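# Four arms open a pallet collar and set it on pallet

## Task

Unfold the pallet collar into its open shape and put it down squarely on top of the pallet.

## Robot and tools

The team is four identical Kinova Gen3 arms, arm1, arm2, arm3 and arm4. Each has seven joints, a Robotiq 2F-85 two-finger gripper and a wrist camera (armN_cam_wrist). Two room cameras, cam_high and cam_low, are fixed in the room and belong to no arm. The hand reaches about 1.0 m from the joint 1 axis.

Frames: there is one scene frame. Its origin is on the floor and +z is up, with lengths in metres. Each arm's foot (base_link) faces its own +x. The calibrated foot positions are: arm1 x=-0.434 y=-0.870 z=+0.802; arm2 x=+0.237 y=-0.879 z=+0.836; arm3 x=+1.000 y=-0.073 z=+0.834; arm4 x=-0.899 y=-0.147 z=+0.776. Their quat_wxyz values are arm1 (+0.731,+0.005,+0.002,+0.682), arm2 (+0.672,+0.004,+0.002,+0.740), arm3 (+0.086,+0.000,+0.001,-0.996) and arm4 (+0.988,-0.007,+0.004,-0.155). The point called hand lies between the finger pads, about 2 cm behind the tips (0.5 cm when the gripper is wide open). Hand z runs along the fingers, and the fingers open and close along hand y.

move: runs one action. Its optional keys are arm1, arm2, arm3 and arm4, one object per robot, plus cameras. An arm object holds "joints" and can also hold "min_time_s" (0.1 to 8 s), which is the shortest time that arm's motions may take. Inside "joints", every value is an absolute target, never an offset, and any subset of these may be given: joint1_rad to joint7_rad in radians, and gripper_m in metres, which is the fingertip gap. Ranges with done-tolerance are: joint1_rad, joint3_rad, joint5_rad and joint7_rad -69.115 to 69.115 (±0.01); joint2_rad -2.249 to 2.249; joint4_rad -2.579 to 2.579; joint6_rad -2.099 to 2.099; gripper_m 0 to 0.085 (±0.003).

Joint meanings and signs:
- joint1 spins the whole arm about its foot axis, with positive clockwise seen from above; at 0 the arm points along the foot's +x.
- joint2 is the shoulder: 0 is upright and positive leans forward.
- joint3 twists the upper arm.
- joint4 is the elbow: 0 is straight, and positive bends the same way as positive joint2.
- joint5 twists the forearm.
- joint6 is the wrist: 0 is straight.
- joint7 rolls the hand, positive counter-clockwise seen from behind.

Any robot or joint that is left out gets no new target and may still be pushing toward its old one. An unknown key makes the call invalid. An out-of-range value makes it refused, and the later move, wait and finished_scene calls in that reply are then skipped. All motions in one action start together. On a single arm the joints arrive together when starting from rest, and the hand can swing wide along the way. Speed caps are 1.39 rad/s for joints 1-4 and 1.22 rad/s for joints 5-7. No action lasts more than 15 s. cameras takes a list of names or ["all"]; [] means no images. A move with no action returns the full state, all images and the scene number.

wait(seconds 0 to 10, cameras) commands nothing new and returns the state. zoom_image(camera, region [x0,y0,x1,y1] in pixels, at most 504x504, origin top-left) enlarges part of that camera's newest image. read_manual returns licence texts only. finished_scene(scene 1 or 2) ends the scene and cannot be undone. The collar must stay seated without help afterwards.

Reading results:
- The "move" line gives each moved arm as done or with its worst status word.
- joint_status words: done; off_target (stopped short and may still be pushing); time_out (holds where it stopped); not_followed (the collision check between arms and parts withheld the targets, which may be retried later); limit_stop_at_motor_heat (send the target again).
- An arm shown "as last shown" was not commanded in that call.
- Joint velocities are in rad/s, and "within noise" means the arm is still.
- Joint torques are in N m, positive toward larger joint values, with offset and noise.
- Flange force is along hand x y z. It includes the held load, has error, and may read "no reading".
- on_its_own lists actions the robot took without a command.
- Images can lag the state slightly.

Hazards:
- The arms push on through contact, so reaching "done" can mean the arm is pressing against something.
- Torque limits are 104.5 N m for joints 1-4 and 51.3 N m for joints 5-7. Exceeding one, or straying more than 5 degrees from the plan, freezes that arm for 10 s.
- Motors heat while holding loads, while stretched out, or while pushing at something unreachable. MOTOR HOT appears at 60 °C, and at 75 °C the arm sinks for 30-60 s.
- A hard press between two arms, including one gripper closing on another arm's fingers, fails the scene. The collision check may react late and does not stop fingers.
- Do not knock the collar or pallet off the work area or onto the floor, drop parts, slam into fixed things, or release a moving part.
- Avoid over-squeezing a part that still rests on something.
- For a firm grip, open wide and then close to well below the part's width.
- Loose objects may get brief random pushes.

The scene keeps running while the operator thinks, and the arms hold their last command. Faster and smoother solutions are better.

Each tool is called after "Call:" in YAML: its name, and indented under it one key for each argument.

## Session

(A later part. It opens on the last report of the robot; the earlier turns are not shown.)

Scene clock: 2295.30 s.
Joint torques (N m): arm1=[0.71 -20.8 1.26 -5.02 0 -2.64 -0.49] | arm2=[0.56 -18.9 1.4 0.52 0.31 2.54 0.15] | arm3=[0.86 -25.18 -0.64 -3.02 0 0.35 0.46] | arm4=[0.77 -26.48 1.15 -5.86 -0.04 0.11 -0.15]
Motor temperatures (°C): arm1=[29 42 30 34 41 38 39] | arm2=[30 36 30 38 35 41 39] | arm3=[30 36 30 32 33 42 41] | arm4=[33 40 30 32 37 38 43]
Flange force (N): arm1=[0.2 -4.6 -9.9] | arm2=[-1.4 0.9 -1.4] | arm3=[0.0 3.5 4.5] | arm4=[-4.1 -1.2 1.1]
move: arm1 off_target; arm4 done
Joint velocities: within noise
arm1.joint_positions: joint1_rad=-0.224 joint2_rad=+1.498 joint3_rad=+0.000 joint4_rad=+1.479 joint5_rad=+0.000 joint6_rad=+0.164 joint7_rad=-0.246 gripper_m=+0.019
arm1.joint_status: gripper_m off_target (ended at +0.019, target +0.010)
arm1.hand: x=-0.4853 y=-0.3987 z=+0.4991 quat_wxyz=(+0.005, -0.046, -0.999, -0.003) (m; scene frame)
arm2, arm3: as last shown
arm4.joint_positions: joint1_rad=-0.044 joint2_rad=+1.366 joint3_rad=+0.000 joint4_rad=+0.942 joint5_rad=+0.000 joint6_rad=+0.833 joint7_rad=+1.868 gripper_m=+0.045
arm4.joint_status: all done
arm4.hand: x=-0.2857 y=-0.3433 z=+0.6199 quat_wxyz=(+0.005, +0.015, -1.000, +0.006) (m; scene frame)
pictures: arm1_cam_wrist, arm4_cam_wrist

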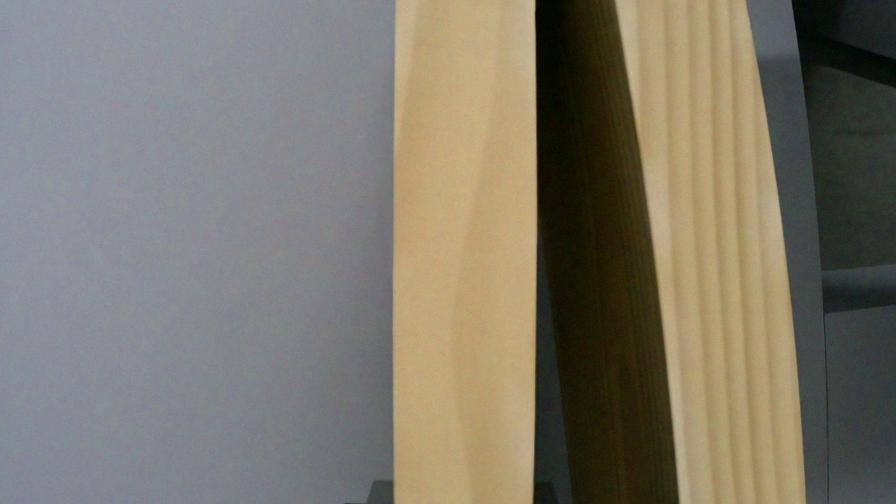

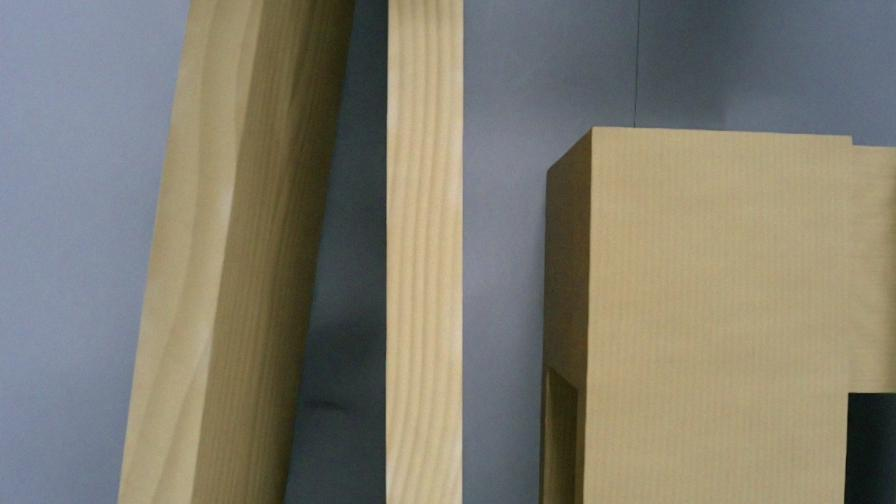

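Call:
move:
  arm4: {"joints":{"joint1_rad":-0.0466,"joint2_rad":1.6421,"joint4_rad":0.6988,"joint6_rad":0.8007,"joint7_rad":1.8655,"gripper_m":0.033},"min_time_s":4}
  cameras: ["arm4_cam_wrist","cam_low"]

Scene clock: 2318.40 s.
Joint torques (N m): arm1=[0.77 -20.8 1.32 -4.99 -0.04 -2.64 -0.48] | arm2=[0.57 -18.86 1.42 0.6 0.29 2.52 0.14] | arm3=[0.87 -25.21 -0.66 -3.01 0.02 0.35 0.46] | arm4=[0.75 -26.66 1.09 -5.63 0 0.18 -0.18]
Motor temperatures (°C): arm1=[29 41 29 34 41 38 39] | arm2=[30 36 30 38 35 41 39] | arm3=[30 36 30 32 33 42 41] | arm4=[33 40 30 32 37 38 43]
Flange force (N): arm1=[0.3 -4.6 -9.8] | arm2=[-1.5 0.6 -1.3] | arm3=[0.0 3.6 4.6] | arm4=[-5.1 -1.6 2.4]
move: arm4 done
Joint velocities: within noise
arm1, arm2, arm3: as last shown
arm4.joint_positions: joint1_rad=-0.047 joint2_rad=+1.642 joint3_rad=+0.000 joint4_rad=+0.699 joint5_rad=+0.000 joint6_rad=+0.801 joint7_rad=+1.866 gripper_m=+0.033
arm4.joint_status: all done
arm4.hand: x=-0.2857 y=-0.3432 z=+0.4969 quat_wxyz=(+0.005, +0.015, -1.000, +0.006) (m; scene frame)
pictures: arm4_cam_wrist, cam_low

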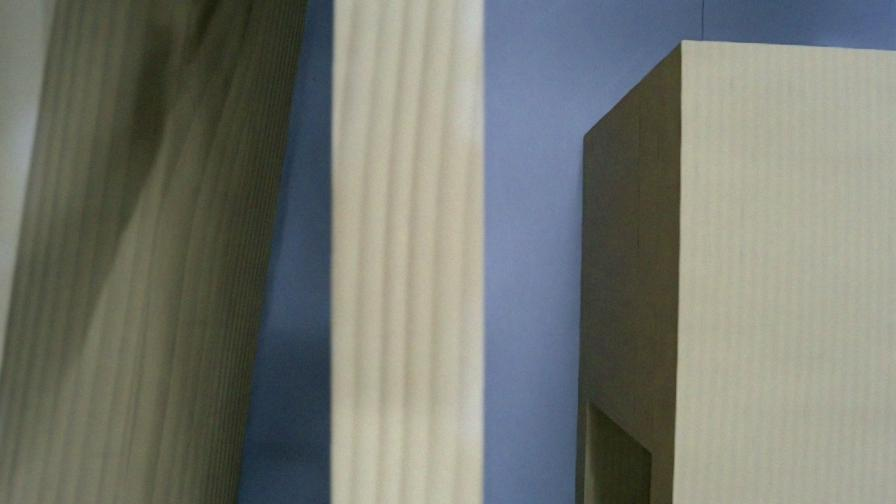

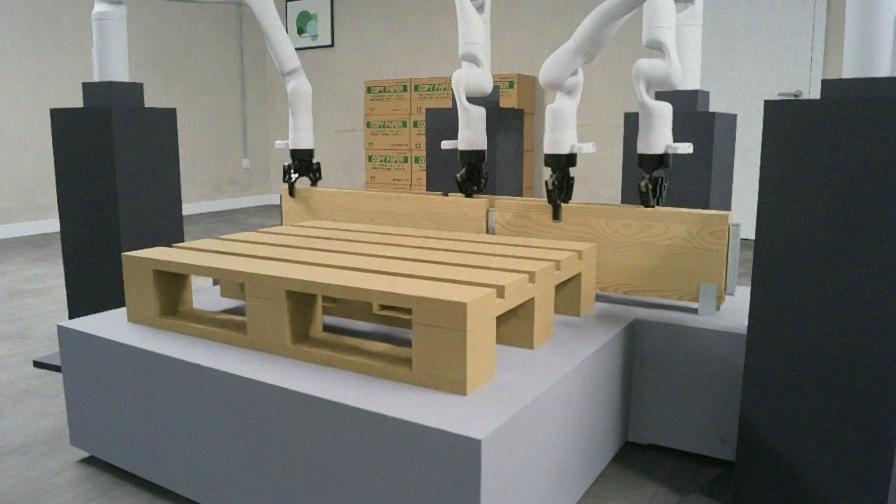

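Call:
move:
  arm4: {"joints":{"joint1_rad":-0.0438,"joint7_rad":1.8685},"min_time_s":1}

Call:
move:
  arm4: {"joints":{"gripper_m":0.01},"min_time_s":1}
  cameras: ["arm4_cam_wrist","arm1_cam_wrist"]

Scene clock: 2336.30 s.
Joint torques (N m): arm1=[0.72 -20.7 1.27 -5.02 -0.01 -2.62 -0.49] | arm2=[0.52 -18.93 1.39 0.56 0.32 2.51 0.16] | arm3=[0.88 -25.17 -0.66 -3.02 0.02 0.35 0.47] | arm4=[0.76 -26.61 1.1 -5.62 0.02 0.12 -0.16]
Motor temperatures (°C): arm1=[29 41 29 34 41 38 39] | arm2=[30 36 30 38 35 41 39] | arm3=[30 36 30 32 33 42 41] | arm4=[33 40 30 32 37 38 43]
Flange force (N): arm1=[0.2 -4.7 -10.1] | arm2=[-1.5 0.7 -1.3] | arm3=[0.1 3.5 4.5] | arm4=[-5.3 -1.6 2.3]
move: arm4 done
Joint velocities: within noise
arm1: as last shown
arm2.joint_positions: joint1_rad=-0.445 joint2_rad=+1.588 joint3_rad=+0.000 joint4_rad=+1.315 joint5_rad=+0.000 joint6_rad=+0.238 joint7_rad=+2.526 gripper_m=+0.019
arm2.joint_status: not commanded
arm2.hand: x=-0.0001 y=-0.4415 z=+0.5000 quat_wxyz=(-0.001, +0.999, -0.037, -0.004) (m; scene frame)
arm3.joint_positions: joint1_rad=-0.560 joint2_rad=+1.624 joint3_rad=+0.000 joint4_rad=+1.119 joint5_rad=+0.000 joint6_rad=+0.399 joint7_rad=+0.828 gripper_m=+0.085
arm3.joint_status: not commanded
arm3.hand: x=+0.5802 y=-0.4165 z=+0.4950 quat_wxyz=(+0.001, -1.000, +0.006, +0.000) (m; scene frame)
arm4.joint_positions: joint1_rad=-0.044 joint2_rad=+1.642 joint3_rad=+0.000 joint4_rad=+0.699 joint5_rad=+0.000 joint6_rad=+0.801 joint7_rad=+1.868 gripper_m=+0.033
arm4.joint_status: all done
arm4.hand: x=-0.2862 y=-0.3449 z=+0.4969 quat_wxyz=(+0.005, +0.015, -1.000, +0.006) (m; scene frame)
pictures: none

Scene clock: 2336.97 s.
Joint torques (N m): arm1=[0.46 -20.84 0.94 -4.34 -0.02 -2.43 -0.46] | arm2=[0.44 -18.97 1.27 0.66 0.3 2.56 0.12] | arm3=[0.54 -25.49 -0.94 -3.44 -0.02 0.08 0.48] | arm4=[1.89 -22.14 2.47 -6.11 0.36 -2.03 -1.06]
Motor temperatures (°C): arm1=[29 41 29 34 41 38 39] | arm2=[30 36 30 38 35 41 39] | arm3=[30 36 30 32 33 42 41] | arm4=[33 40 30 32 37 38 43]
Flange force (N): arm1=[0.1 -2.8 -8.3] | arm2=[-1.4 0.4 -0.9] | arm3=[0.1 2.7 4.2] | arm4=[-0.8 0.3 -9.8]
move: arm4 off_target
Joint velocities: within noise
arm1, arm2, arm3: as last shown
arm4.joint_positions: joint1_rad=-0.044 joint2_rad=+1.642 joint3_rad=+0.000 joint4_rad=+0.699 joint5_rad=+0.000 joint6_rad=+0.801 joint7_rad=+1.868 gripper_m=+0.019
arm4.joint_status: gripper_m off_target (ended at +0.019, target +0.010)
arm4.hand: x=-0.2862 y=-0.3449 z=+0.4969 quat_wxyz=(+0.005, +0.015, -1.000, +0.006) (m; scene frame)
pictures: arm1_cam_wrist, arm4_cam_wrist

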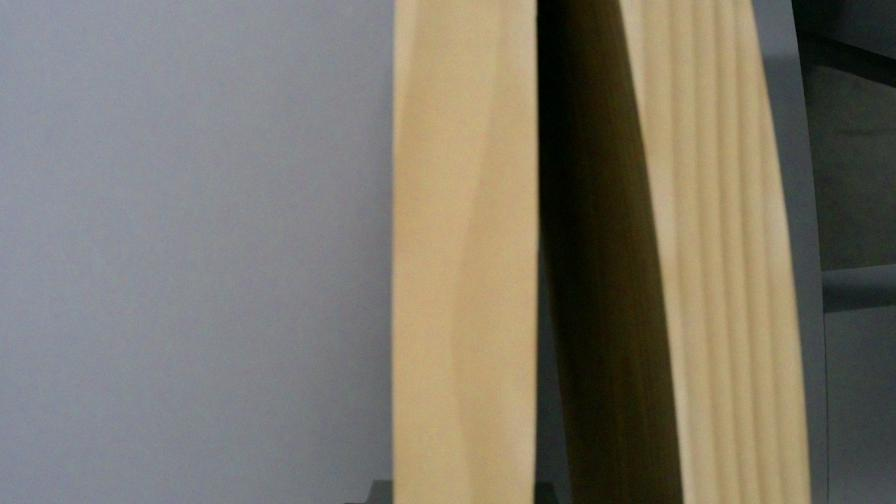

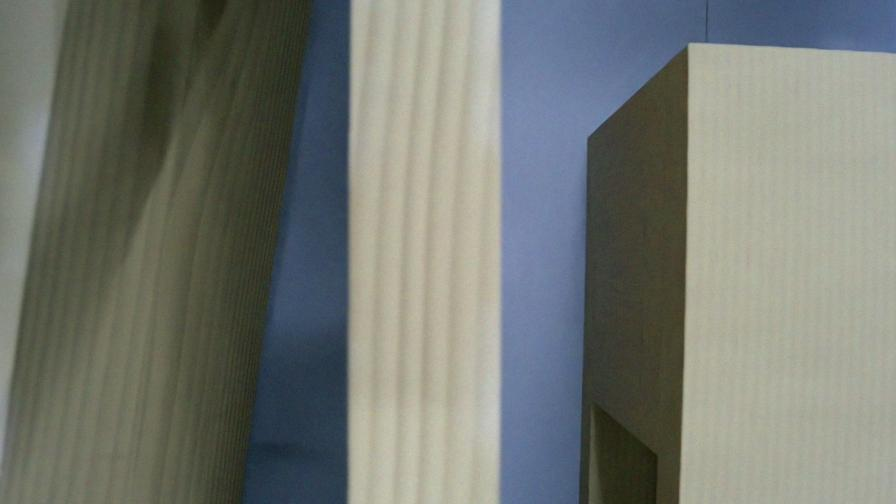

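Call:
move:
  arm1: {"joints":{"joint1_rad":-0.2318,"joint2_rad":1.4945,"joint4_rad":1.5173,"joint6_rad":0.1298,"joint7_rad":-0.3144},"min_time_s":5}
  arm2: {"joints":{"joint1_rad":-0.5003,"joint2_rad":1.5739,"joint4_rad":1.4341,"joint6_rad":0.1336,"joint7_rad":2.4111},"min_time_s":5}
  arm3: {"joints":{"joint1_rad":-0.61,"joint2_rad":1.6626,"joint4_rad":0.9624,"joint6_rad":0.5166,"joint7_rad":0.7458},"min_time_s":5}
  cameras: ["arm1_cam_wrist","arm2_cam_wrist","arm3_cam_wrist","arm4_cam_wrist","cam_low"]

Scene clock: 2399.70 s.
Joint torques (N m): arm1=[-0.28 -19.92 -0.62 -2.03 -0.26 -0.8 -0.62] | arm2=[-1.28 -18.05 -1.32 2.7 0.05 3.28 0.13] | arm3=[-1.79 -28.7 -3.04 -5.41 -0.62 -0.25 0.42] | arm4=[1.15 -21.83 1.92 -5.63 0.15 -1.67 -1.14]
Motor temperatures (°C): arm1=[29 40 29 34 41 38 39] | arm2=[30 36 30 38 35 41 39] | arm3=[30 37 30 32 33 42 41] | arm4=[33 40 30 32 37 38 43]
Flange force (N): arm1=[-1.4 -0.4 -5.1] | arm2=[0.2 -3.3 1.7] | arm3=[-2.7 -0.3 7.4] | arm4=[-1.3 -1.2 -9.4]
move: arm1 done; arm2 done; arm3 done
Joint velocities: within noise
arm1.joint_positions: joint1_rad=-0.232 joint2_rad=+1.494 joint3_rad=+0.000 joint4_rad=+1.517 joint5_rad=+0.000 joint6_rad=+0.130 joint7_rad=-0.314 gripper_m=+0.019
arm1.joint_status: all done
arm1.hand: x=-0.4874 y=-0.4099 z=+0.4991 quat_wxyz=(+0.005, -0.076, -0.997, -0.003) (m; scene frame)
arm2.joint_positions: joint1_rad=-0.500 joint2_rad=+1.574 joint3_rad=+0.000 joint4_rad=+1.434 joint5_rad=+0.000 joint6_rad=+0.134 joint7_rad=+2.411 gripper_m=+0.019
arm2.joint_status: all done
arm2.hand: x=-0.0056 y=-0.4817 z=+0.5000 quat_wxyz=(-0.001, +0.998, -0.067, -0.004) (m; scene frame)
arm3.joint_positions: joint1_rad=-0.610 joint2_rad=+1.663 joint3_rad=+0.000 joint4_rad=+0.962 joint5_rad=+0.000 joint6_rad=+0.517 joint7_rad=+0.746 gripper_m=+0.085
arm3.joint_status: all done
arm3.hand: x=+0.5753 y=-0.4595 z=+0.4949 quat_wxyz=(+0.001, -1.000, +0.021, +0.000) (m; scene frame)
arm4: as last shown
pictures: arm1_cam_wrist, arm2_cam_wrist, arm3_cam_wrist, arm4_cam_wrist, cam_low

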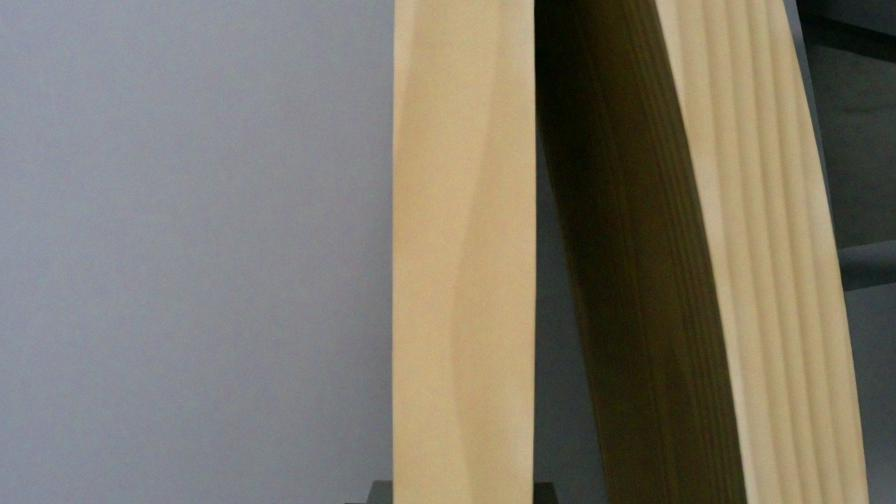

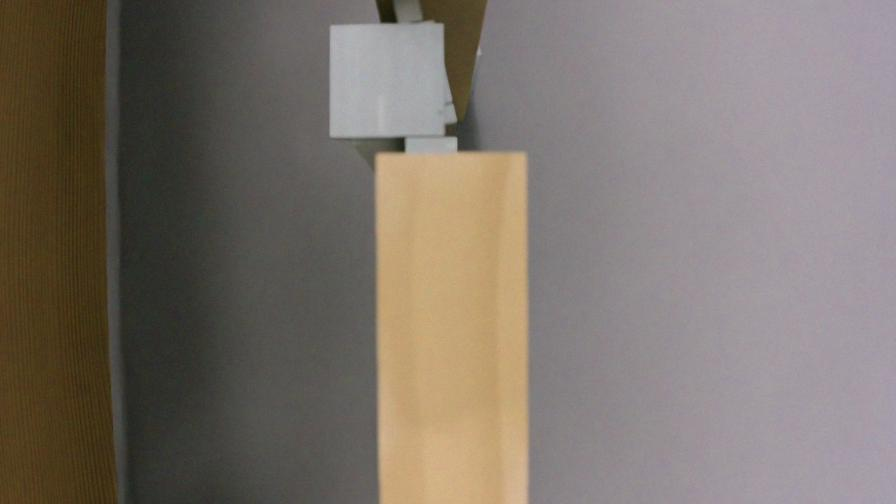

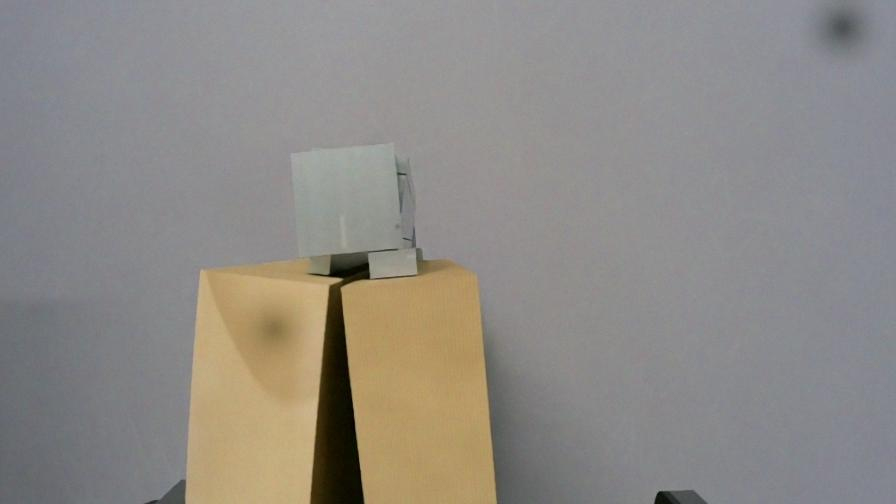

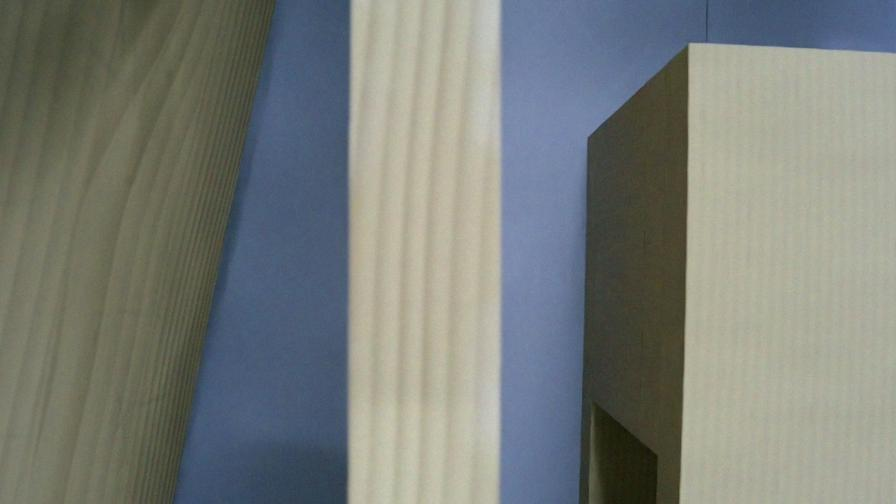

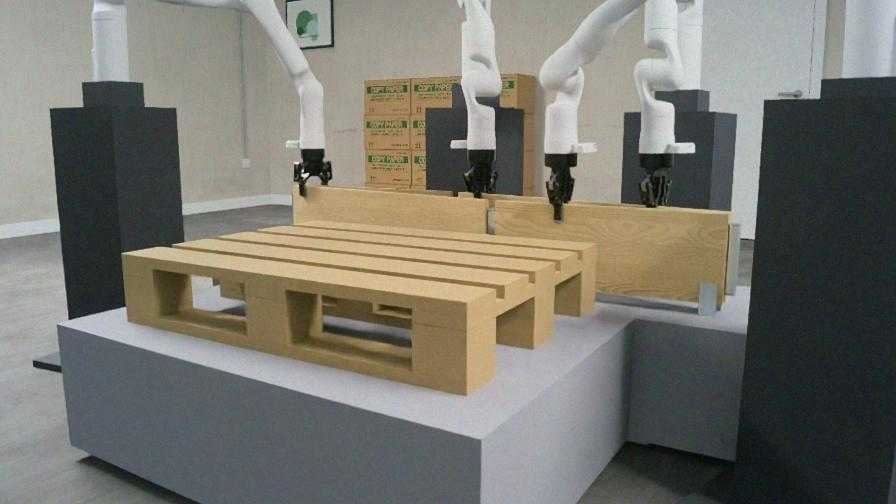

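Call:
move:
  arm3: {"joints":{"joint1_rad":-0.6096,"joint2_rad":1.3722,"joint4_rad":1.2296,"joint6_rad":0.5398,"joint7_rad":0.7462},"min_time_s":3}

Call:
move:
  arm3: {"joints":{"joint1_rad":-0.5421,"joint2_rad":1.4885,"joint4_rad":0.8632,"joint6_rad":0.7899,"joint7_rad":0.8875,"gripper_m":0.045},"min_time_s":3}
  cameras: ["arm3_cam_wrist"]

Scene clock: 2437.00 s.
Joint torques (N m): arm1=[-0.42 -20.41 -0.61 -1.71 -0.26 -0.61 -0.55] | arm2=[-0.95 -18.52 -0.72 2.3 0.12 3.08 0.14] | arm3=[0.94 -25.78 -0.61 -3.89 0 0.4 0.46] | arm4=[2.17 -21.77 2.53 -6.45 0.39 -2.45 -1.11]
Motor temperatures (°C): arm1=[29 40 29 34 41 38 39] | arm2=[30 36 30 38 35 41 39] | arm3=[30 37 30 32 33 42 41] | arm4=[33 40 30 32 37 38 43]
Flange force (N): arm1=[-1.4 0.4 -3.2] | arm2=[0.1 -2.3 1.9] | arm3=[-0.6 4.4 4.0] | arm4=[0.5 1.2 -11.6]
move: arm3 done
Joint velocities: within noise
arm1, arm2, arm4: as last shown
arm1.hand: x=-0.4874 y=-0.4098 z=+0.4991 quat_wxyz=(+0.005, -0.076, -0.997, -0.003) (m; scene frame)
arm3.joint_positions: joint1_rad=-0.610 joint2_rad=+1.372 joint3_rad=+0.000 joint4_rad=+1.230 joint5_rad=+0.000 joint6_rad=+0.540 joint7_rad=+0.746 gripper_m=+0.085
arm3.joint_status: all done
arm3.hand: x=+0.5752 y=-0.4595 z=+0.6201 quat_wxyz=(+0.001, -1.000, +0.021, +0.000) (m; scene frame)
pictures: none

Scene clock: 2440.30 s.
Joint torques (N m): arm1=[-0.38 -20.31 -0.49 -1.62 -0.28 -0.62 -0.55] | arm2=[-0.93 -18.49 -0.73 2.25 0.13 3.08 0.14] | arm3=[0.98 -27.96 -0.56 -5.6 0.04 0.45 0.48] | arm4=[2.2 -21.72 2.51 -6.39 0.35 -2.47 -1.13]
Motor temperatures (°C): arm1=[29 40 29 34 41 38 39] | arm2=[30 36 30 38 35 41 39] | arm3=[30 37 30 32 33 42 41] | arm4=[33 40 30 32 37 38 43]
Flange force (N): arm1=[-1.3 0.7 -3.3] | arm2=[0.2 -2.1 1.7] | arm3=[-3.4 5.7 4.5] | arm4=[0.1 1.1 -11.5]
move: arm3 done
Joint velocities: within noise
arm1, arm2, arm4: as last shown
arm1.hand: x=-0.4874 y=-0.4099 z=+0.4991 quat_wxyz=(+0.005, -0.076, -0.997, -0.003) (m; scene frame)
arm3.joint_positions: joint1_rad=-0.542 joint2_rad=+1.489 joint3_rad=+0.000 joint4_rad=+0.863 joint5_rad=+0.000 joint6_rad=+0.790 joint7_rad=+0.888 gripper_m=+0.045
arm3.joint_status: all done
arm3.hand: x=+0.4982 y=-0.4748 z=+0.6200 quat_wxyz=(+0.001, -1.000, -0.015, +0.000) (m; scene frame)
pictures: arm3_cam_wrist

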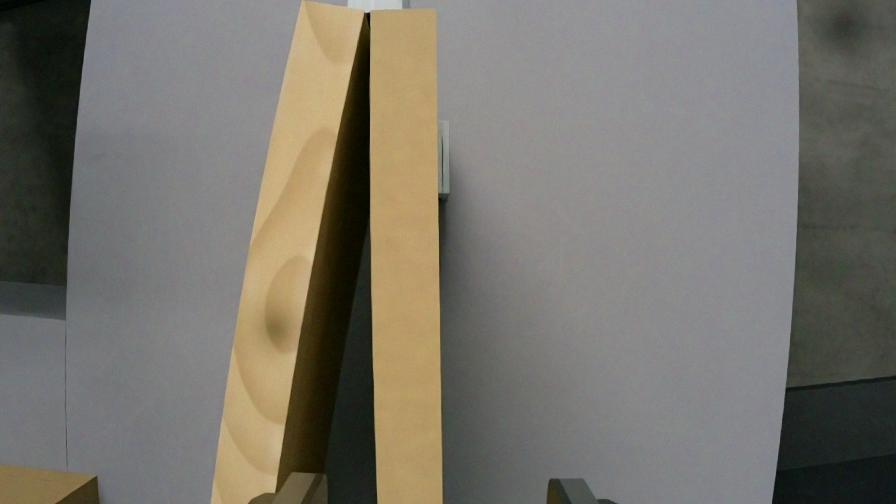

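Call:
move:
  arm3: {"joints":{"joint1_rad":-0.5325,"joint2_rad":1.6424,"joint4_rad":0.7333,"joint6_rad":0.7659,"joint7_rad":0.8971,"gripper_m":0.036},"min_time_s":2.5}
  cameras: ["arm3_cam_wrist"]

Scene clock: 2531.87 s.
Joint torques (N m): arm1=[-0.35 -20.34 -0.52 -1.7 -0.22 -0.63 -0.58] | arm2=[-0.95 -18.51 -0.75 2.28 0.1 3.11 0.13] | arm3=[0.95 -27.78 -0.53 -5.47 0 0.44 0.45] | arm4=[2.19 -21.6 2.63 -6.5 0.39 -2.41 -1.08]
Motor temperatures (°C): arm1=[29 40 29 34 41 38 39] | arm2=[30 36 29 38 35 41 39] | arm3=[30 36 30 32 33 42 41] | arm4=[33 40 30 32 37 38 43]
Flange force (N): arm1=[-1.3 0.4 -3.4] | arm2=[0.2 -2.2 1.8] | arm3=[-3.9 5.9 5.3] | arm4=[1.5 1.6 -12.2]
move: arm3 done
Joint velocities: within noise
arm1, arm2, arm4: as last shown
arm3.joint_positions: joint1_rad=-0.533 joint2_rad=+1.642 joint3_rad=+0.000 joint4_rad=+0.733 joint5_rad=+0.000 joint6_rad=+0.766 joint7_rad=+0.897 gripper_m=+0.036
arm3.joint_status: all done
arm3.hand: x=+0.4983 y=-0.4666 z=+0.5500 quat_wxyz=(+0.001, -1.000, -0.015, +0.000) (m; scene frame)
pictures: arm3_cam_wrist

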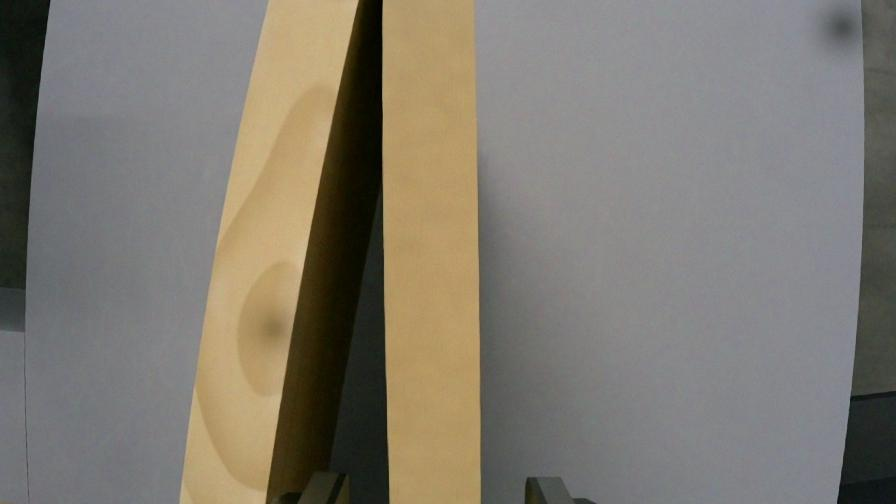

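Call:
move:
  arm3: {"joints":{"joint1_rad":-0.5322,"joint2_rad":1.7921,"joint4_rad":0.5419,"joint6_rad":0.8076,"joint7_rad":0.8966},"min_time_s":3}
  cameras: ["arm3_cam_wrist"]

Scene clock: 2539.40 s.
Joint torques (N m): arm1=[-0.31 -20.35 -0.48 -1.62 -0.2 -0.64 -0.56] | arm2=[-0.93 -18.51 -0.7 2.27 0.1 3.08 0.15] | arm3=[1 -27.47 -0.52 -5.67 0.04 0.44 0.48] | arm4=[2.23 -21.69 2.56 -6.44 0.41 -2.48 -1.07]
Motor temperatures (°C): arm1=[29 40 29 34 41 38 39] | arm2=[30 36 29 38 35 41 39] | arm3=[30 36 30 32 33 42 41] | arm4=[33 40 30 32 37 38 43]
Flange force (N): arm1=[-1.1 0.7 -3.2] | arm2=[0.1 -2.2 1.8] | arm3=[-5.8 7.4 6.8] | arm4=[0.5 1.3 -11.8]
move: arm3 done
Joint velocities: within noise
arm1, arm2, arm4: as last shown
arm3.joint_positions: joint1_rad=-0.532 joint2_rad=+1.792 joint3_rad=+0.000 joint4_rad=+0.542 joint5_rad=+0.000 joint6_rad=+0.808 joint7_rad=+0.897 gripper_m=+0.036
arm3.joint_status: all done
arm3.hand: x=+0.4981 y=-0.4664 z=+0.4971 quat_wxyz=(+0.001, -1.000, -0.015, +0.000) (m; scene frame)
pictures: arm3_cam_wrist

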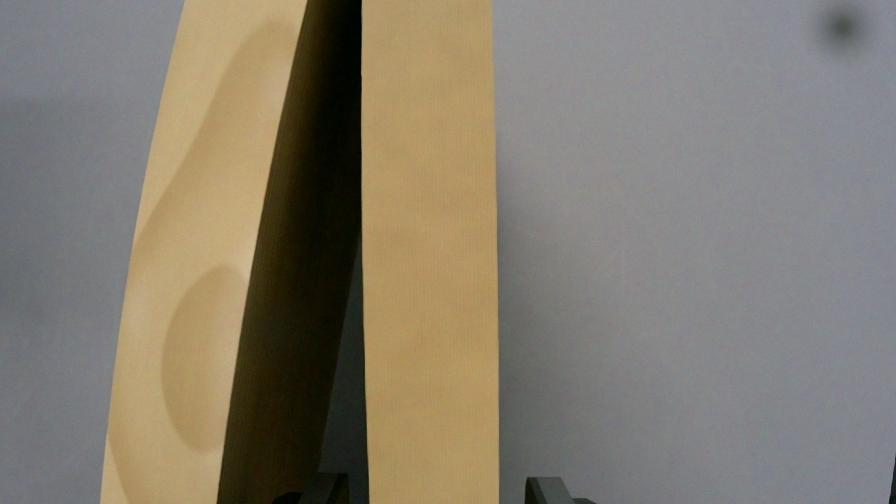

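Call:
move:
  arm3: {"joints":{"gripper_m":0.01},"min_time_s":1}
  cameras: ["arm3_cam_wrist"]

Scene clock: 2545.27 s.
Joint torques (N m): arm1=[-0.49 -20.39 -0.59 -1.48 -0.18 -0.55 -0.53] | arm2=[-0.81 -18.66 -0.51 1.86 0.17 2.83 0.2] | arm3=[1.76 -26.13 -1.52 -5.79 -1.27 -0.15 -0.96] | arm4=[2.15 -21.46 2.57 -5.84 0.43 -1.97 -1.09]
Motor temperatures (°C): arm1=[29 40 29 34 41 38 39] | arm2=[30 36 29 38 35 41 39] | arm3=[30 36 30 32 33 42 41] | arm4=[33 40 30 32 37 38 43]
Flange force (N): arm1=[-1.3 1.0 -2.8] | arm2=[0.2 -1.5 1.2] | arm3=[-4.8 5.4 2.8] | arm4=[-0.8 0.7 -10.8]
move: arm3 off_target
Joint velocities: within noise
arm1, arm2, arm4: as last shown
arm3.joint_positions: joint1_rad=-0.532 joint2_rad=+1.792 joint3_rad=+0.000 joint4_rad=+0.542 joint5_rad=+0.000 joint6_rad=+0.808 joint7_rad=+0.897 gripper_m=+0.019
arm3.joint_status: gripper_m off_target (ended at +0.019, target +0.010)
arm3.hand: x=+0.4981 y=-0.4663 z=+0.4971 quat_wxyz=(+0.001, -1.000, -0.015, +0.000) (m; scene frame)
pictures: arm3_cam_wrist

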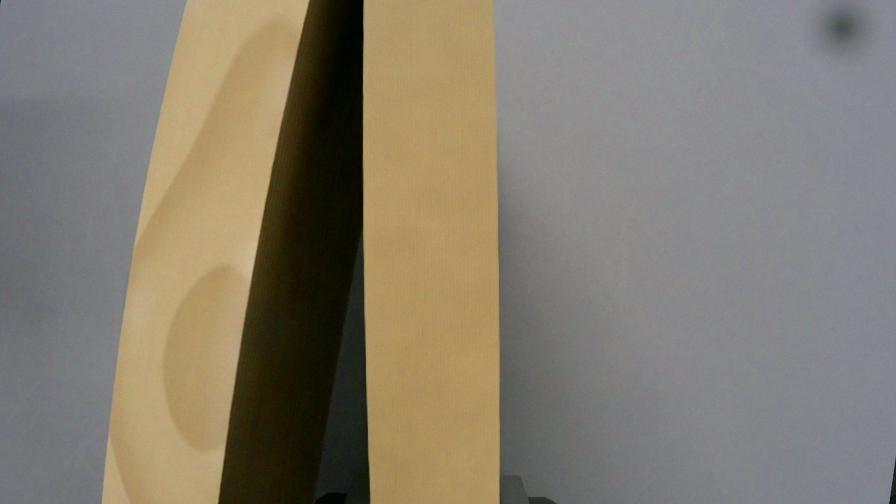

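Call:
move:
  arm1: {"joints":{"joint1_rad":-0.2332,"joint2_rad":1.3697,"joint4_rad":1.6175,"joint6_rad":0.1544,"joint7_rad":-0.3158},"min_time_s":4}
  arm2: {"joints":{"joint1_rad":-0.5011,"joint2_rad":1.4487,"joint4_rad":1.5482,"joint6_rad":0.1447,"joint7_rad":2.4103},"min_time_s":4}
  arm3: {"joints":{"joint1_rad":-0.5324,"joint2_rad":1.6424,"joint4_rad":0.7333,"joint6_rad":0.7659,"joint7_rad":0.897},"min_time_s":4}
  arm4: {"joints":{"joint1_rad":-0.0428,"joint2_rad":1.5144,"joint4_rad":0.8295,"joint6_rad":0.7977,"joint7_rad":1.8693},"min_time_s":4}
  cameras: ["cam_low","arm3_cam_wrist","arm1_cam_wrist"]

Scene clock: 2683.20 s.
Joint torques (N m): arm1=[-0.48 -28.72 -0.67 -2.35 -0.38 -0.4 -0.66] | arm2=[-1.51 -20.64 -1.44 0.14 -0.12 1.98 -0.04] | arm3=[-0.85 -37.16 -2.74 -4.55 -1.83 4.03 -0.93] | arm4=[2.45 -33.88 1.68 -4.48 -0.64 3.52 -1.18]
Motor temperatures (°C): arm1=[29 40 29 34 41 38 39] | arm2=[30 35 29 38 35 41 39] | arm3=[30 37 30 32 33 42 41] | arm4=[33 40 30 32 37 38 43]
Flange force (N): arm1=[-1.5 1.3 16.0] | arm2=[3.1 -1.0 2.3] | arm3=[-17.2 9.5 30.8] | arm4=[-14.0 -3.6 21.1]
move: arm1 done; arm2 done; arm3 done; arm4 done
Joint velocities: within noise
arm1.joint_positions: joint1_rad=-0.233 joint2_rad=+1.370 joint3_rad=+0.000 joint4_rad=+1.617 joint5_rad=+0.000 joint6_rad=+0.154 joint7_rad=-0.316 gripper_m=+0.019
arm1.joint_status: all done
arm1.hand: x=-0.4876 y=-0.4098 z=+0.5522 quat_wxyz=(+0.005, -0.076, -0.997, -0.003) (m; scene frame)
arm2.joint_positions: joint1_rad=-0.501 joint2_rad=+1.449 joint3_rad=+0.000 joint4_rad=+1.548 joint5_rad=+0.000 joint6_rad=+0.145 joint7_rad=+2.410 gripper_m=+0.019
arm2.joint_status: all done
arm2.hand: x=-0.0057 y=-0.4817 z=+0.5530 quat_wxyz=(-0.001, +0.998, -0.067, -0.004) (m; scene frame)
arm3.joint_positions: joint1_rad=-0.532 joint2_rad=+1.642 joint3_rad=+0.000 joint4_rad=+0.733 joint5_rad=+0.000 joint6_rad=+0.766 joint7_rad=+0.897 gripper_m=+0.019
arm3.joint_status: all done
arm3.hand: x=+0.4982 y=-0.4665 z=+0.5500 quat_wxyz=(+0.001, -1.000, -0.015, +0.000) (m; scene frame)
arm4.joint_positions: joint1_rad=-0.043 joint2_rad=+1.514 joint3_rad=+0.000 joint4_rad=+0.830 joint5_rad=+0.000 joint6_rad=+0.798 joint7_rad=+1.869 gripper_m=+0.019
arm4.joint_status: all done
arm4.hand: x=-0.2861 y=-0.3448 z=+0.5499 quat_wxyz=(+0.005, +0.015, -1.000, +0.006) (m; scene frame)
pictures: arm1_cam_wrist, arm3_cam_wrist, cam_low

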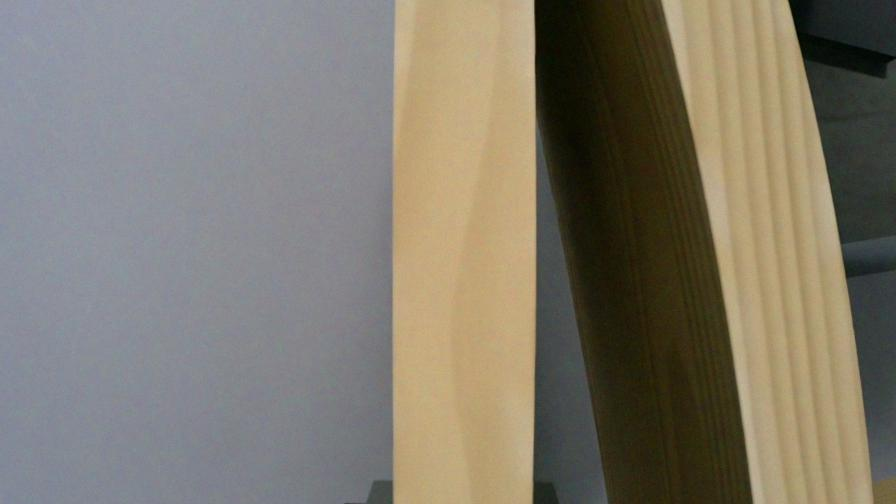

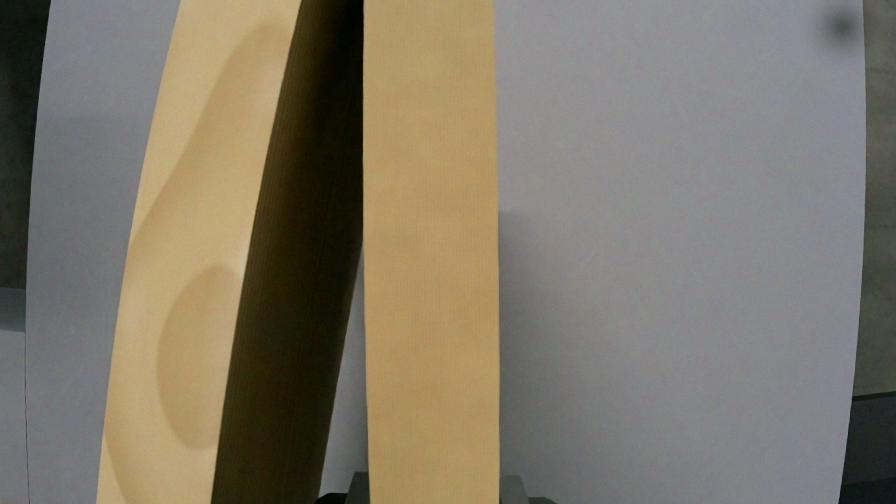

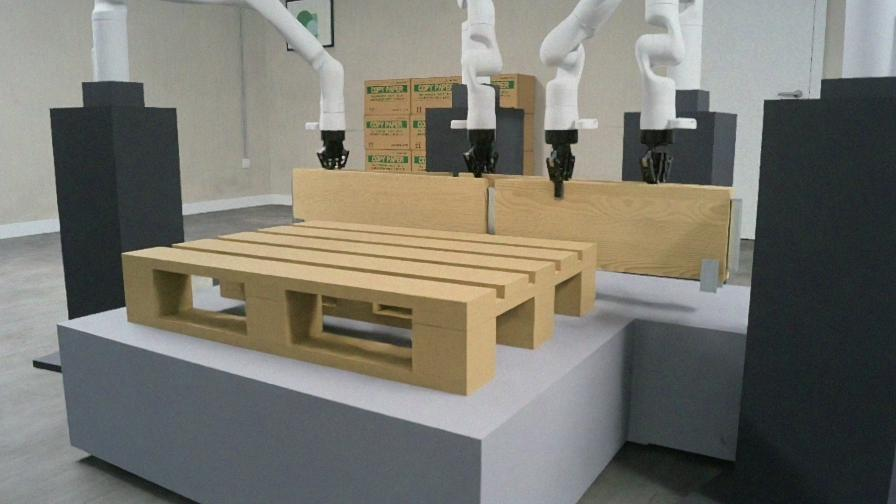

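Call:
move:
  arm1: {"joints":{"joint1_rad":-0.2342,"joint2_rad":1.2524,"joint4_rad":1.6931,"joint6_rad":0.1961,"joint7_rad":-0.3168},"min_time_s":3}
  arm2: {"joints":{"joint1_rad":-0.5017,"joint2_rad":1.3314,"joint4_rad":1.6359,"joint6_rad":0.1743,"joint7_rad":2.4097},"min_time_s":3}
  arm3: {"joints":{"joint1_rad":-0.5322,"joint2_rad":1.5221,"joint4_rad":0.8564,"joint6_rad":0.7631,"joint7_rad":0.8974},"min_time_s":3}
  arm4: {"joints":{"joint1_rad":-0.0417,"joint2_rad":1.4066,"joint4_rad":0.9156,"joint6_rad":0.8194,"joint7_rad":1.8704},"min_time_s":3}

Call:
move:
  arm1: {"joints":{"joint1_rad":-0.235,"joint2_rad":1.1353,"joint4_rad":1.7502,"joint6_rad":0.2561,"joint7_rad":-0.3176},"min_time_s":3}
  arm2: {"joints":{"joint1_rad":-0.5022,"joint2_rad":1.2145,"joint4_rad":1.7048,"joint6_rad":0.2223,"joint7_rad":2.4092},"min_time_s":3}
  arm3: {"joints":{"joint1_rad":-0.5321,"joint2_rad":1.4133,"joint4_rad":0.9445,"joint6_rad":0.7838,"joint7_rad":0.8975},"min_time_s":3}
  arm4: {"joints":{"joint1_rad":-0.0406,"joint2_rad":1.308,"joint4_rad":0.9737,"joint6_rad":0.8599,"joint7_rad":1.8715},"min_time_s":3}
  cameras: ["cam_low","arm3_cam_wrist"]

Call:
move:
  arm1: {"joints":{"joint1_rad":-0.236,"joint2_rad":1.0193,"joint4_rad":1.7885,"joint6_rad":0.3338,"joint7_rad":-0.3186},"min_time_s":3}
  arm2: {"joints":{"joint1_rad":-0.5029,"joint2_rad":1.0982,"joint4_rad":1.7552,"joint6_rad":0.2882,"joint7_rad":2.4085},"min_time_s":3}
  arm3: {"joints":{"joint1_rad":-0.532,"joint2_rad":1.3136,"joint4_rad":1.0051,"joint6_rad":0.8229,"joint7_rad":0.8977},"min_time_s":3}
  arm4: {"joints":{"joint1_rad":-0.0395,"joint2_rad":1.2177,"joint4_rad":1.0075,"joint6_rad":0.9164,"joint7_rad":1.8727},"min_time_s":3}
  cameras: ["arm1_cam_wrist","arm2_cam_wrist","arm3_cam_wrist","arm4_cam_wrist","cam_low"]

Scene clock: 2709.33 s.
Joint torques (N m): arm1=[-0.27 -28.4 -0.18 -2.7 -0.39 -0.36 -0.65] | arm2=[-1.6 -21.24 -1.69 -0.66 -0.23 1.76 -0.07] | arm3=[-0.59 -38.06 -2.39 -4.92 -1.63 3.78 -0.85] | arm4=[2.22 -34.71 1.7 -5.26 -0.62 3.17 -1.12]
Motor temperatures (°C): arm1=[29 41 29 34 41 38 39] | arm2=[30 35 29 38 35 41 39] | arm3=[30 39 30 32 33 42 41] | arm4=[33 42 30 32 37 38 43]
Flange force (N): arm1=[-1.0 1.8 16.1] | arm2=[3.9 -0.6 3.3] | arm3=[-15.4 8.9 29.6] | arm4=[-12.9 -3.4 20.7]
move: arm1 done; arm2 done; arm3 done; arm4 done
Joint velocities: within noise
arm1.joint_positions: joint1_rad=-0.234 joint2_rad=+1.252 joint3_rad=+0.000 joint4_rad=+1.693 joint5_rad=+0.000 joint6_rad=+0.196 joint7_rad=-0.317 gripper_m=+0.019
arm1.joint_status: all done
arm1.hand: x=-0.4876 y=-0.4099 z=+0.6021 quat_wxyz=(+0.005, -0.076, -0.997, -0.003) (m; scene frame)
arm2.joint_positions: joint1_rad=-0.502 joint2_rad=+1.331 joint3_rad=+0.000 joint4_rad=+1.636 joint5_rad=+0.000 joint6_rad=+0.174 joint7_rad=+2.410 gripper_m=+0.019
arm2.joint_status: all done
arm2.hand: x=-0.0057 y=-0.4818 z=+0.6030 quat_wxyz=(-0.001, +0.998, -0.067, -0.004) (m; scene frame)
arm3.joint_positions: joint1_rad=-0.532 joint2_rad=+1.522 joint3_rad=+0.000 joint4_rad=+0.856 joint5_rad=+0.000 joint6_rad=+0.763 joint7_rad=+0.897 gripper_m=+0.019
arm3.joint_status: all done
arm3.hand: x=+0.4981 y=-0.4665 z=+0.6000 quat_wxyz=(+0.001, -1.000, -0.015, +0.000) (m; scene frame)
arm4.joint_positions: joint1_rad=-0.042 joint2_rad=+1.407 joint3_rad=+0.000 joint4_rad=+0.916 joint5_rad=+0.000 joint6_rad=+0.819 joint7_rad=+1.870 gripper_m=+0.019
arm4.joint_status: all done
arm4.hand: x=-0.2861 y=-0.3448 z=+0.5999 quat_wxyz=(+0.005, +0.015, -1.000, +0.006) (m; scene frame)
pictures: none

Scene clock: 2712.63 s.
Joint torques (N m): arm1=[0.51 -27.75 0.93 -3.07 -0.17 -0.22 -0.56] | arm2=[-2.02 -21.72 -2.16 -2.03 -0.39 1.46 -0.14] | arm3=[-0.51 -38.81 -2.18 -5.58 -1.55 3.57 -0.78] | arm4=[2.17 -35.23 1.69 -6.08 -0.65 3.04 -1.12]
Motor temperatures (°C): arm1=[29 42 29 34 41 38 39] | arm2=[30 36 29 38 35 41 39] | arm3=[30 39 30 32 33 42 41] | arm4=[33 42 30 32 37 38 43]
Flange force (N): arm1=[1.1 2.1 15.9] | arm2=[5.8 0.2 3.9] | arm3=[-14.4 8.4 29.0] | arm4=[-11.9 -3.2 20.4]
move: arm1 done; arm2 done; arm3 done; arm4 done
Joint velocities: within noise
arm1.joint_positions: joint1_rad=-0.235 joint2_rad=+1.135 joint3_rad=+0.000 joint4_rad=+1.750 joint5_rad=+0.000 joint6_rad=+0.256 joint7_rad=-0.318 gripper_m=+0.019
arm1.joint_status: all done
arm1.hand: x=-0.4876 y=-0.4100 z=+0.6521 quat_wxyz=(+0.005, -0.076, -0.997, -0.003) (m; scene frame)
arm2.joint_positions: joint1_rad=-0.502 joint2_rad=+1.215 joint3_rad=+0.000 joint4_rad=+1.705 joint5_rad=+0.000 joint6_rad=+0.222 joint7_rad=+2.409 gripper_m=+0.019
arm2.joint_status: all done
arm2.hand: x=-0.0057 y=-0.4817 z=+0.6530 quat_wxyz=(-0.001, +0.998, -0.067, -0.004) (m; scene frame)
arm3.joint_positions: joint1_rad=-0.532 joint2_rad=+1.413 joint3_rad=+0.000 joint4_rad=+0.945 joint5_rad=+0.000 joint6_rad=+0.784 joint7_rad=+0.898 gripper_m=+0.019
arm3.joint_status: all done
arm3.hand: x=+0.4981 y=-0.4665 z=+0.6501 quat_wxyz=(+0.001, -1.000, -0.015, +0.000) (m; scene frame)
arm4.joint_positions: joint1_rad=-0.041 joint2_rad=+1.308 joint3_rad=+0.000 joint4_rad=+0.974 joint5_rad=+0.000 joint6_rad=+0.860 joint7_rad=+1.871 gripper_m=+0.019
arm4.joint_status: all done
arm4.hand: x=-0.2861 y=-0.3447 z=+0.6499 quat_wxyz=(+0.005, +0.015, -1.000, +0.006) (m; scene frame)
pictures: arm3_cam_wrist, cam_low

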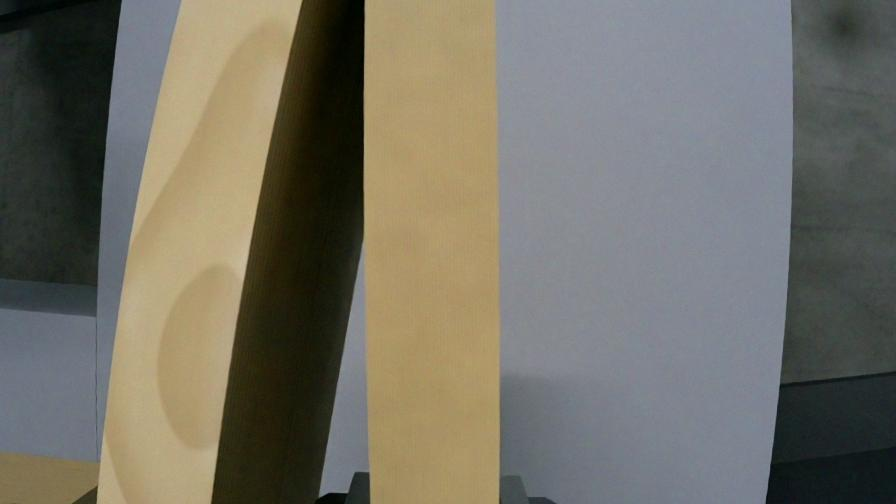

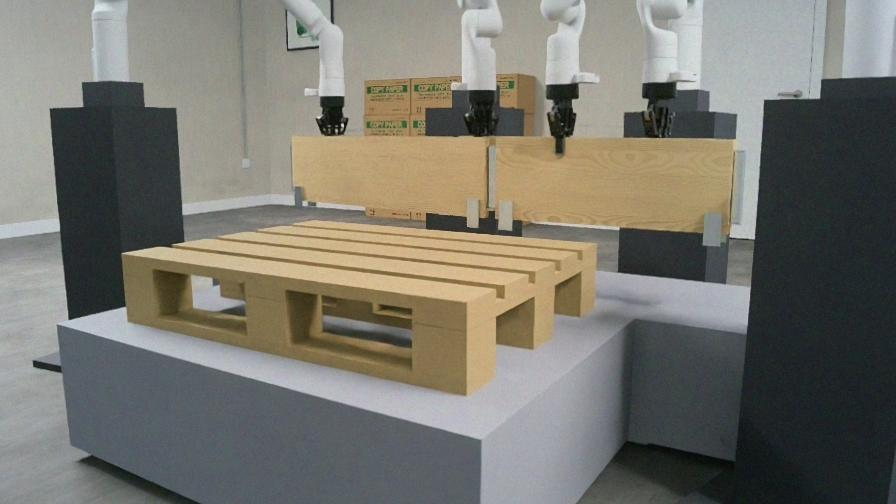

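Scene clock: 2715.93 s.
Joint torques (N m): arm1=[0.67 -27.54 1.12 -4.02 -0.07 -0.2 -0.54] | arm2=[-2.57 -21.76 -2.83 -3.31 -0.65 1.19 -0.13] | arm3=[-0.73 -38.96 -2.3 -5.9 -1.57 3.69 -0.75] | arm4=[1.93 -35.55 1.78 -7.07 -0.59 2.82 -1.06]
Motor temperatures (°C): arm1=[29 42 29 34 41 38 39] | arm2=[30 36 29 38 35 41 39] | arm3=[30 39 30 32 33 42 41] | arm4=[33 42 30 32 37 38 43]
Flange force (N): arm1=[1.5 2.4 16.2] | arm2=[7.4 0.2 4.4] | arm3=[-14.9 8.4 28.4] | arm4=[-10.9 -3.2 19.9]
move: arm1 done; arm2 done; arm3 done; arm4 done
Joint velocities: within noise
arm1.joint_positions: joint1_rad=-0.236 joint2_rad=+1.019 joint3_rad=+0.000 joint4_rad=+1.788 joint5_rad=+0.000 joint6_rad=+0.334 joint7_rad=-0.319 gripper_m=+0.019
arm1.joint_status: all done
arm1.hand: x=-0.4876 y=-0.4101 z=+0.7022 quat_wxyz=(+0.005, -0.076, -0.997, -0.003) (m; scene frame)
arm2.joint_positions: joint1_rad=-0.503 joint2_rad=+1.098 joint3_rad=+0.000 joint4_rad=+1.755 joint5_rad=+0.000 joint6_rad=+0.288 joint7_rad=+2.409 gripper_m=+0.019
arm2.joint_status: all done
arm2.hand: x=-0.0058 y=-0.4817 z=+0.7030 quat_wxyz=(-0.001, +0.998, -0.067, -0.004) (m; scene frame)
arm3.joint_positions: joint1_rad=-0.532 joint2_rad=+1.314 joint3_rad=+0.000 joint4_rad=+1.005 joint5_rad=+0.000 joint6_rad=+0.823 joint7_rad=+0.898 gripper_m=+0.019
arm3.joint_status: all done
arm3.hand: x=+0.4981 y=-0.4665 z=+0.7000 quat_wxyz=(+0.001, -1.000, -0.015, +0.000) (m; scene frame)
arm4.joint_positions: joint1_rad=-0.040 joint2_rad=+1.218 joint3_rad=+0.000 joint4_rad=+1.007 joint5_rad=+0.000 joint6_rad=+0.916 joint7_rad=+1.873 gripper_m=+0.019
arm4.joint_status: all done
arm4.hand: x=-0.2861 y=-0.3447 z=+0.6999 quat_wxyz=(+0.005, +0.015, -1.000, +0.006) (m; scene frame)
pictures: arm1_cam_wrist, arm2_cam_wrist, arm3_cam_wrist, arm4_cam_wrist, cam_low

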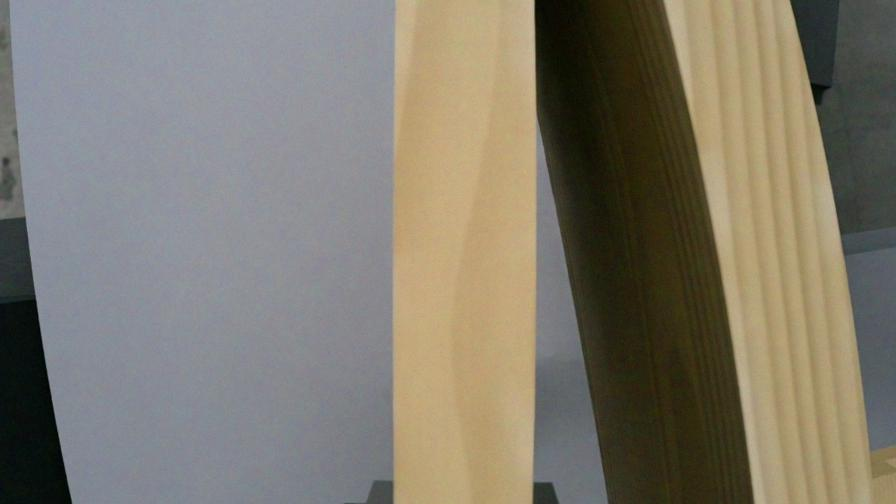

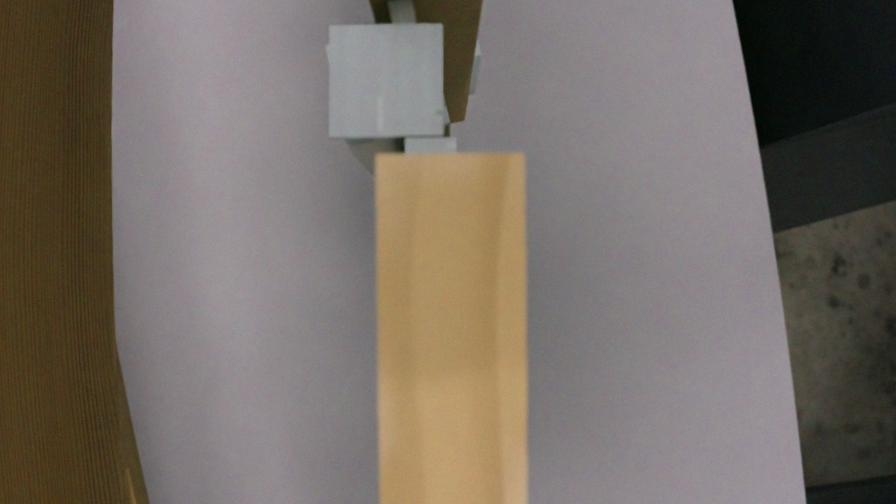

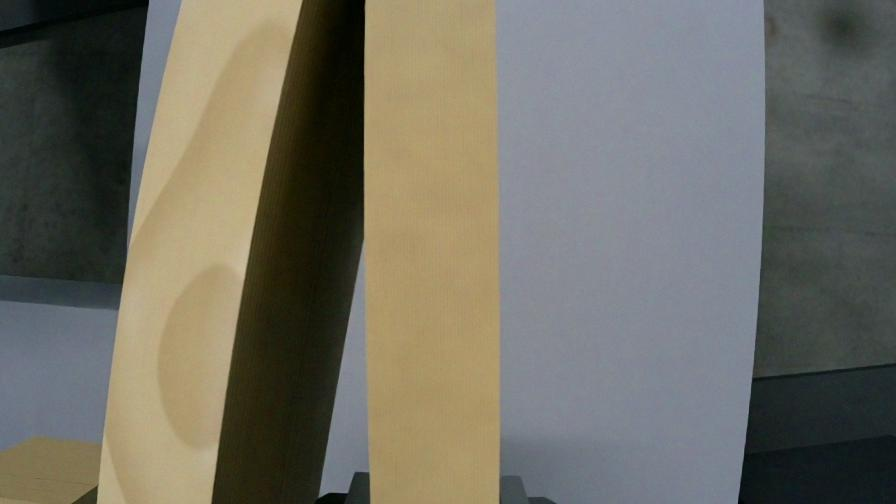

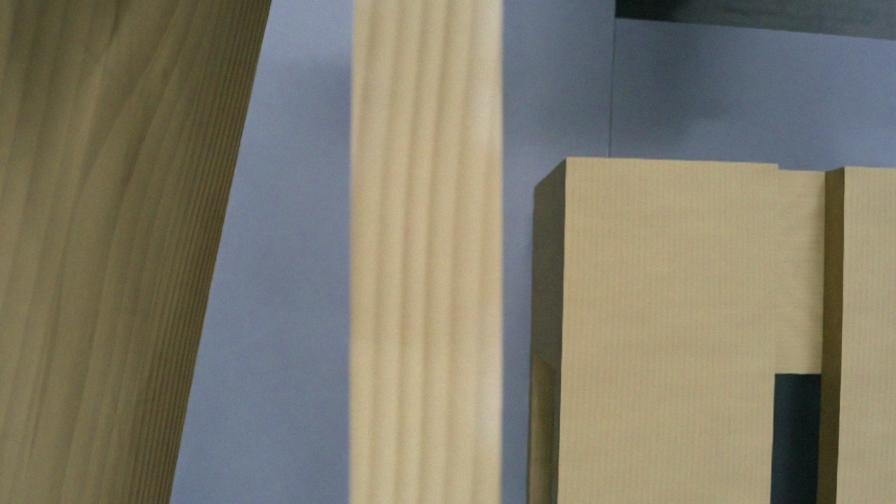

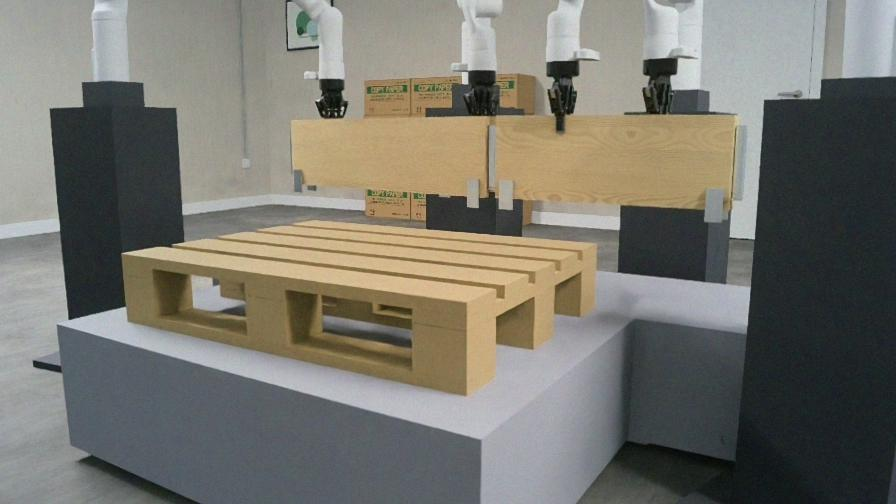

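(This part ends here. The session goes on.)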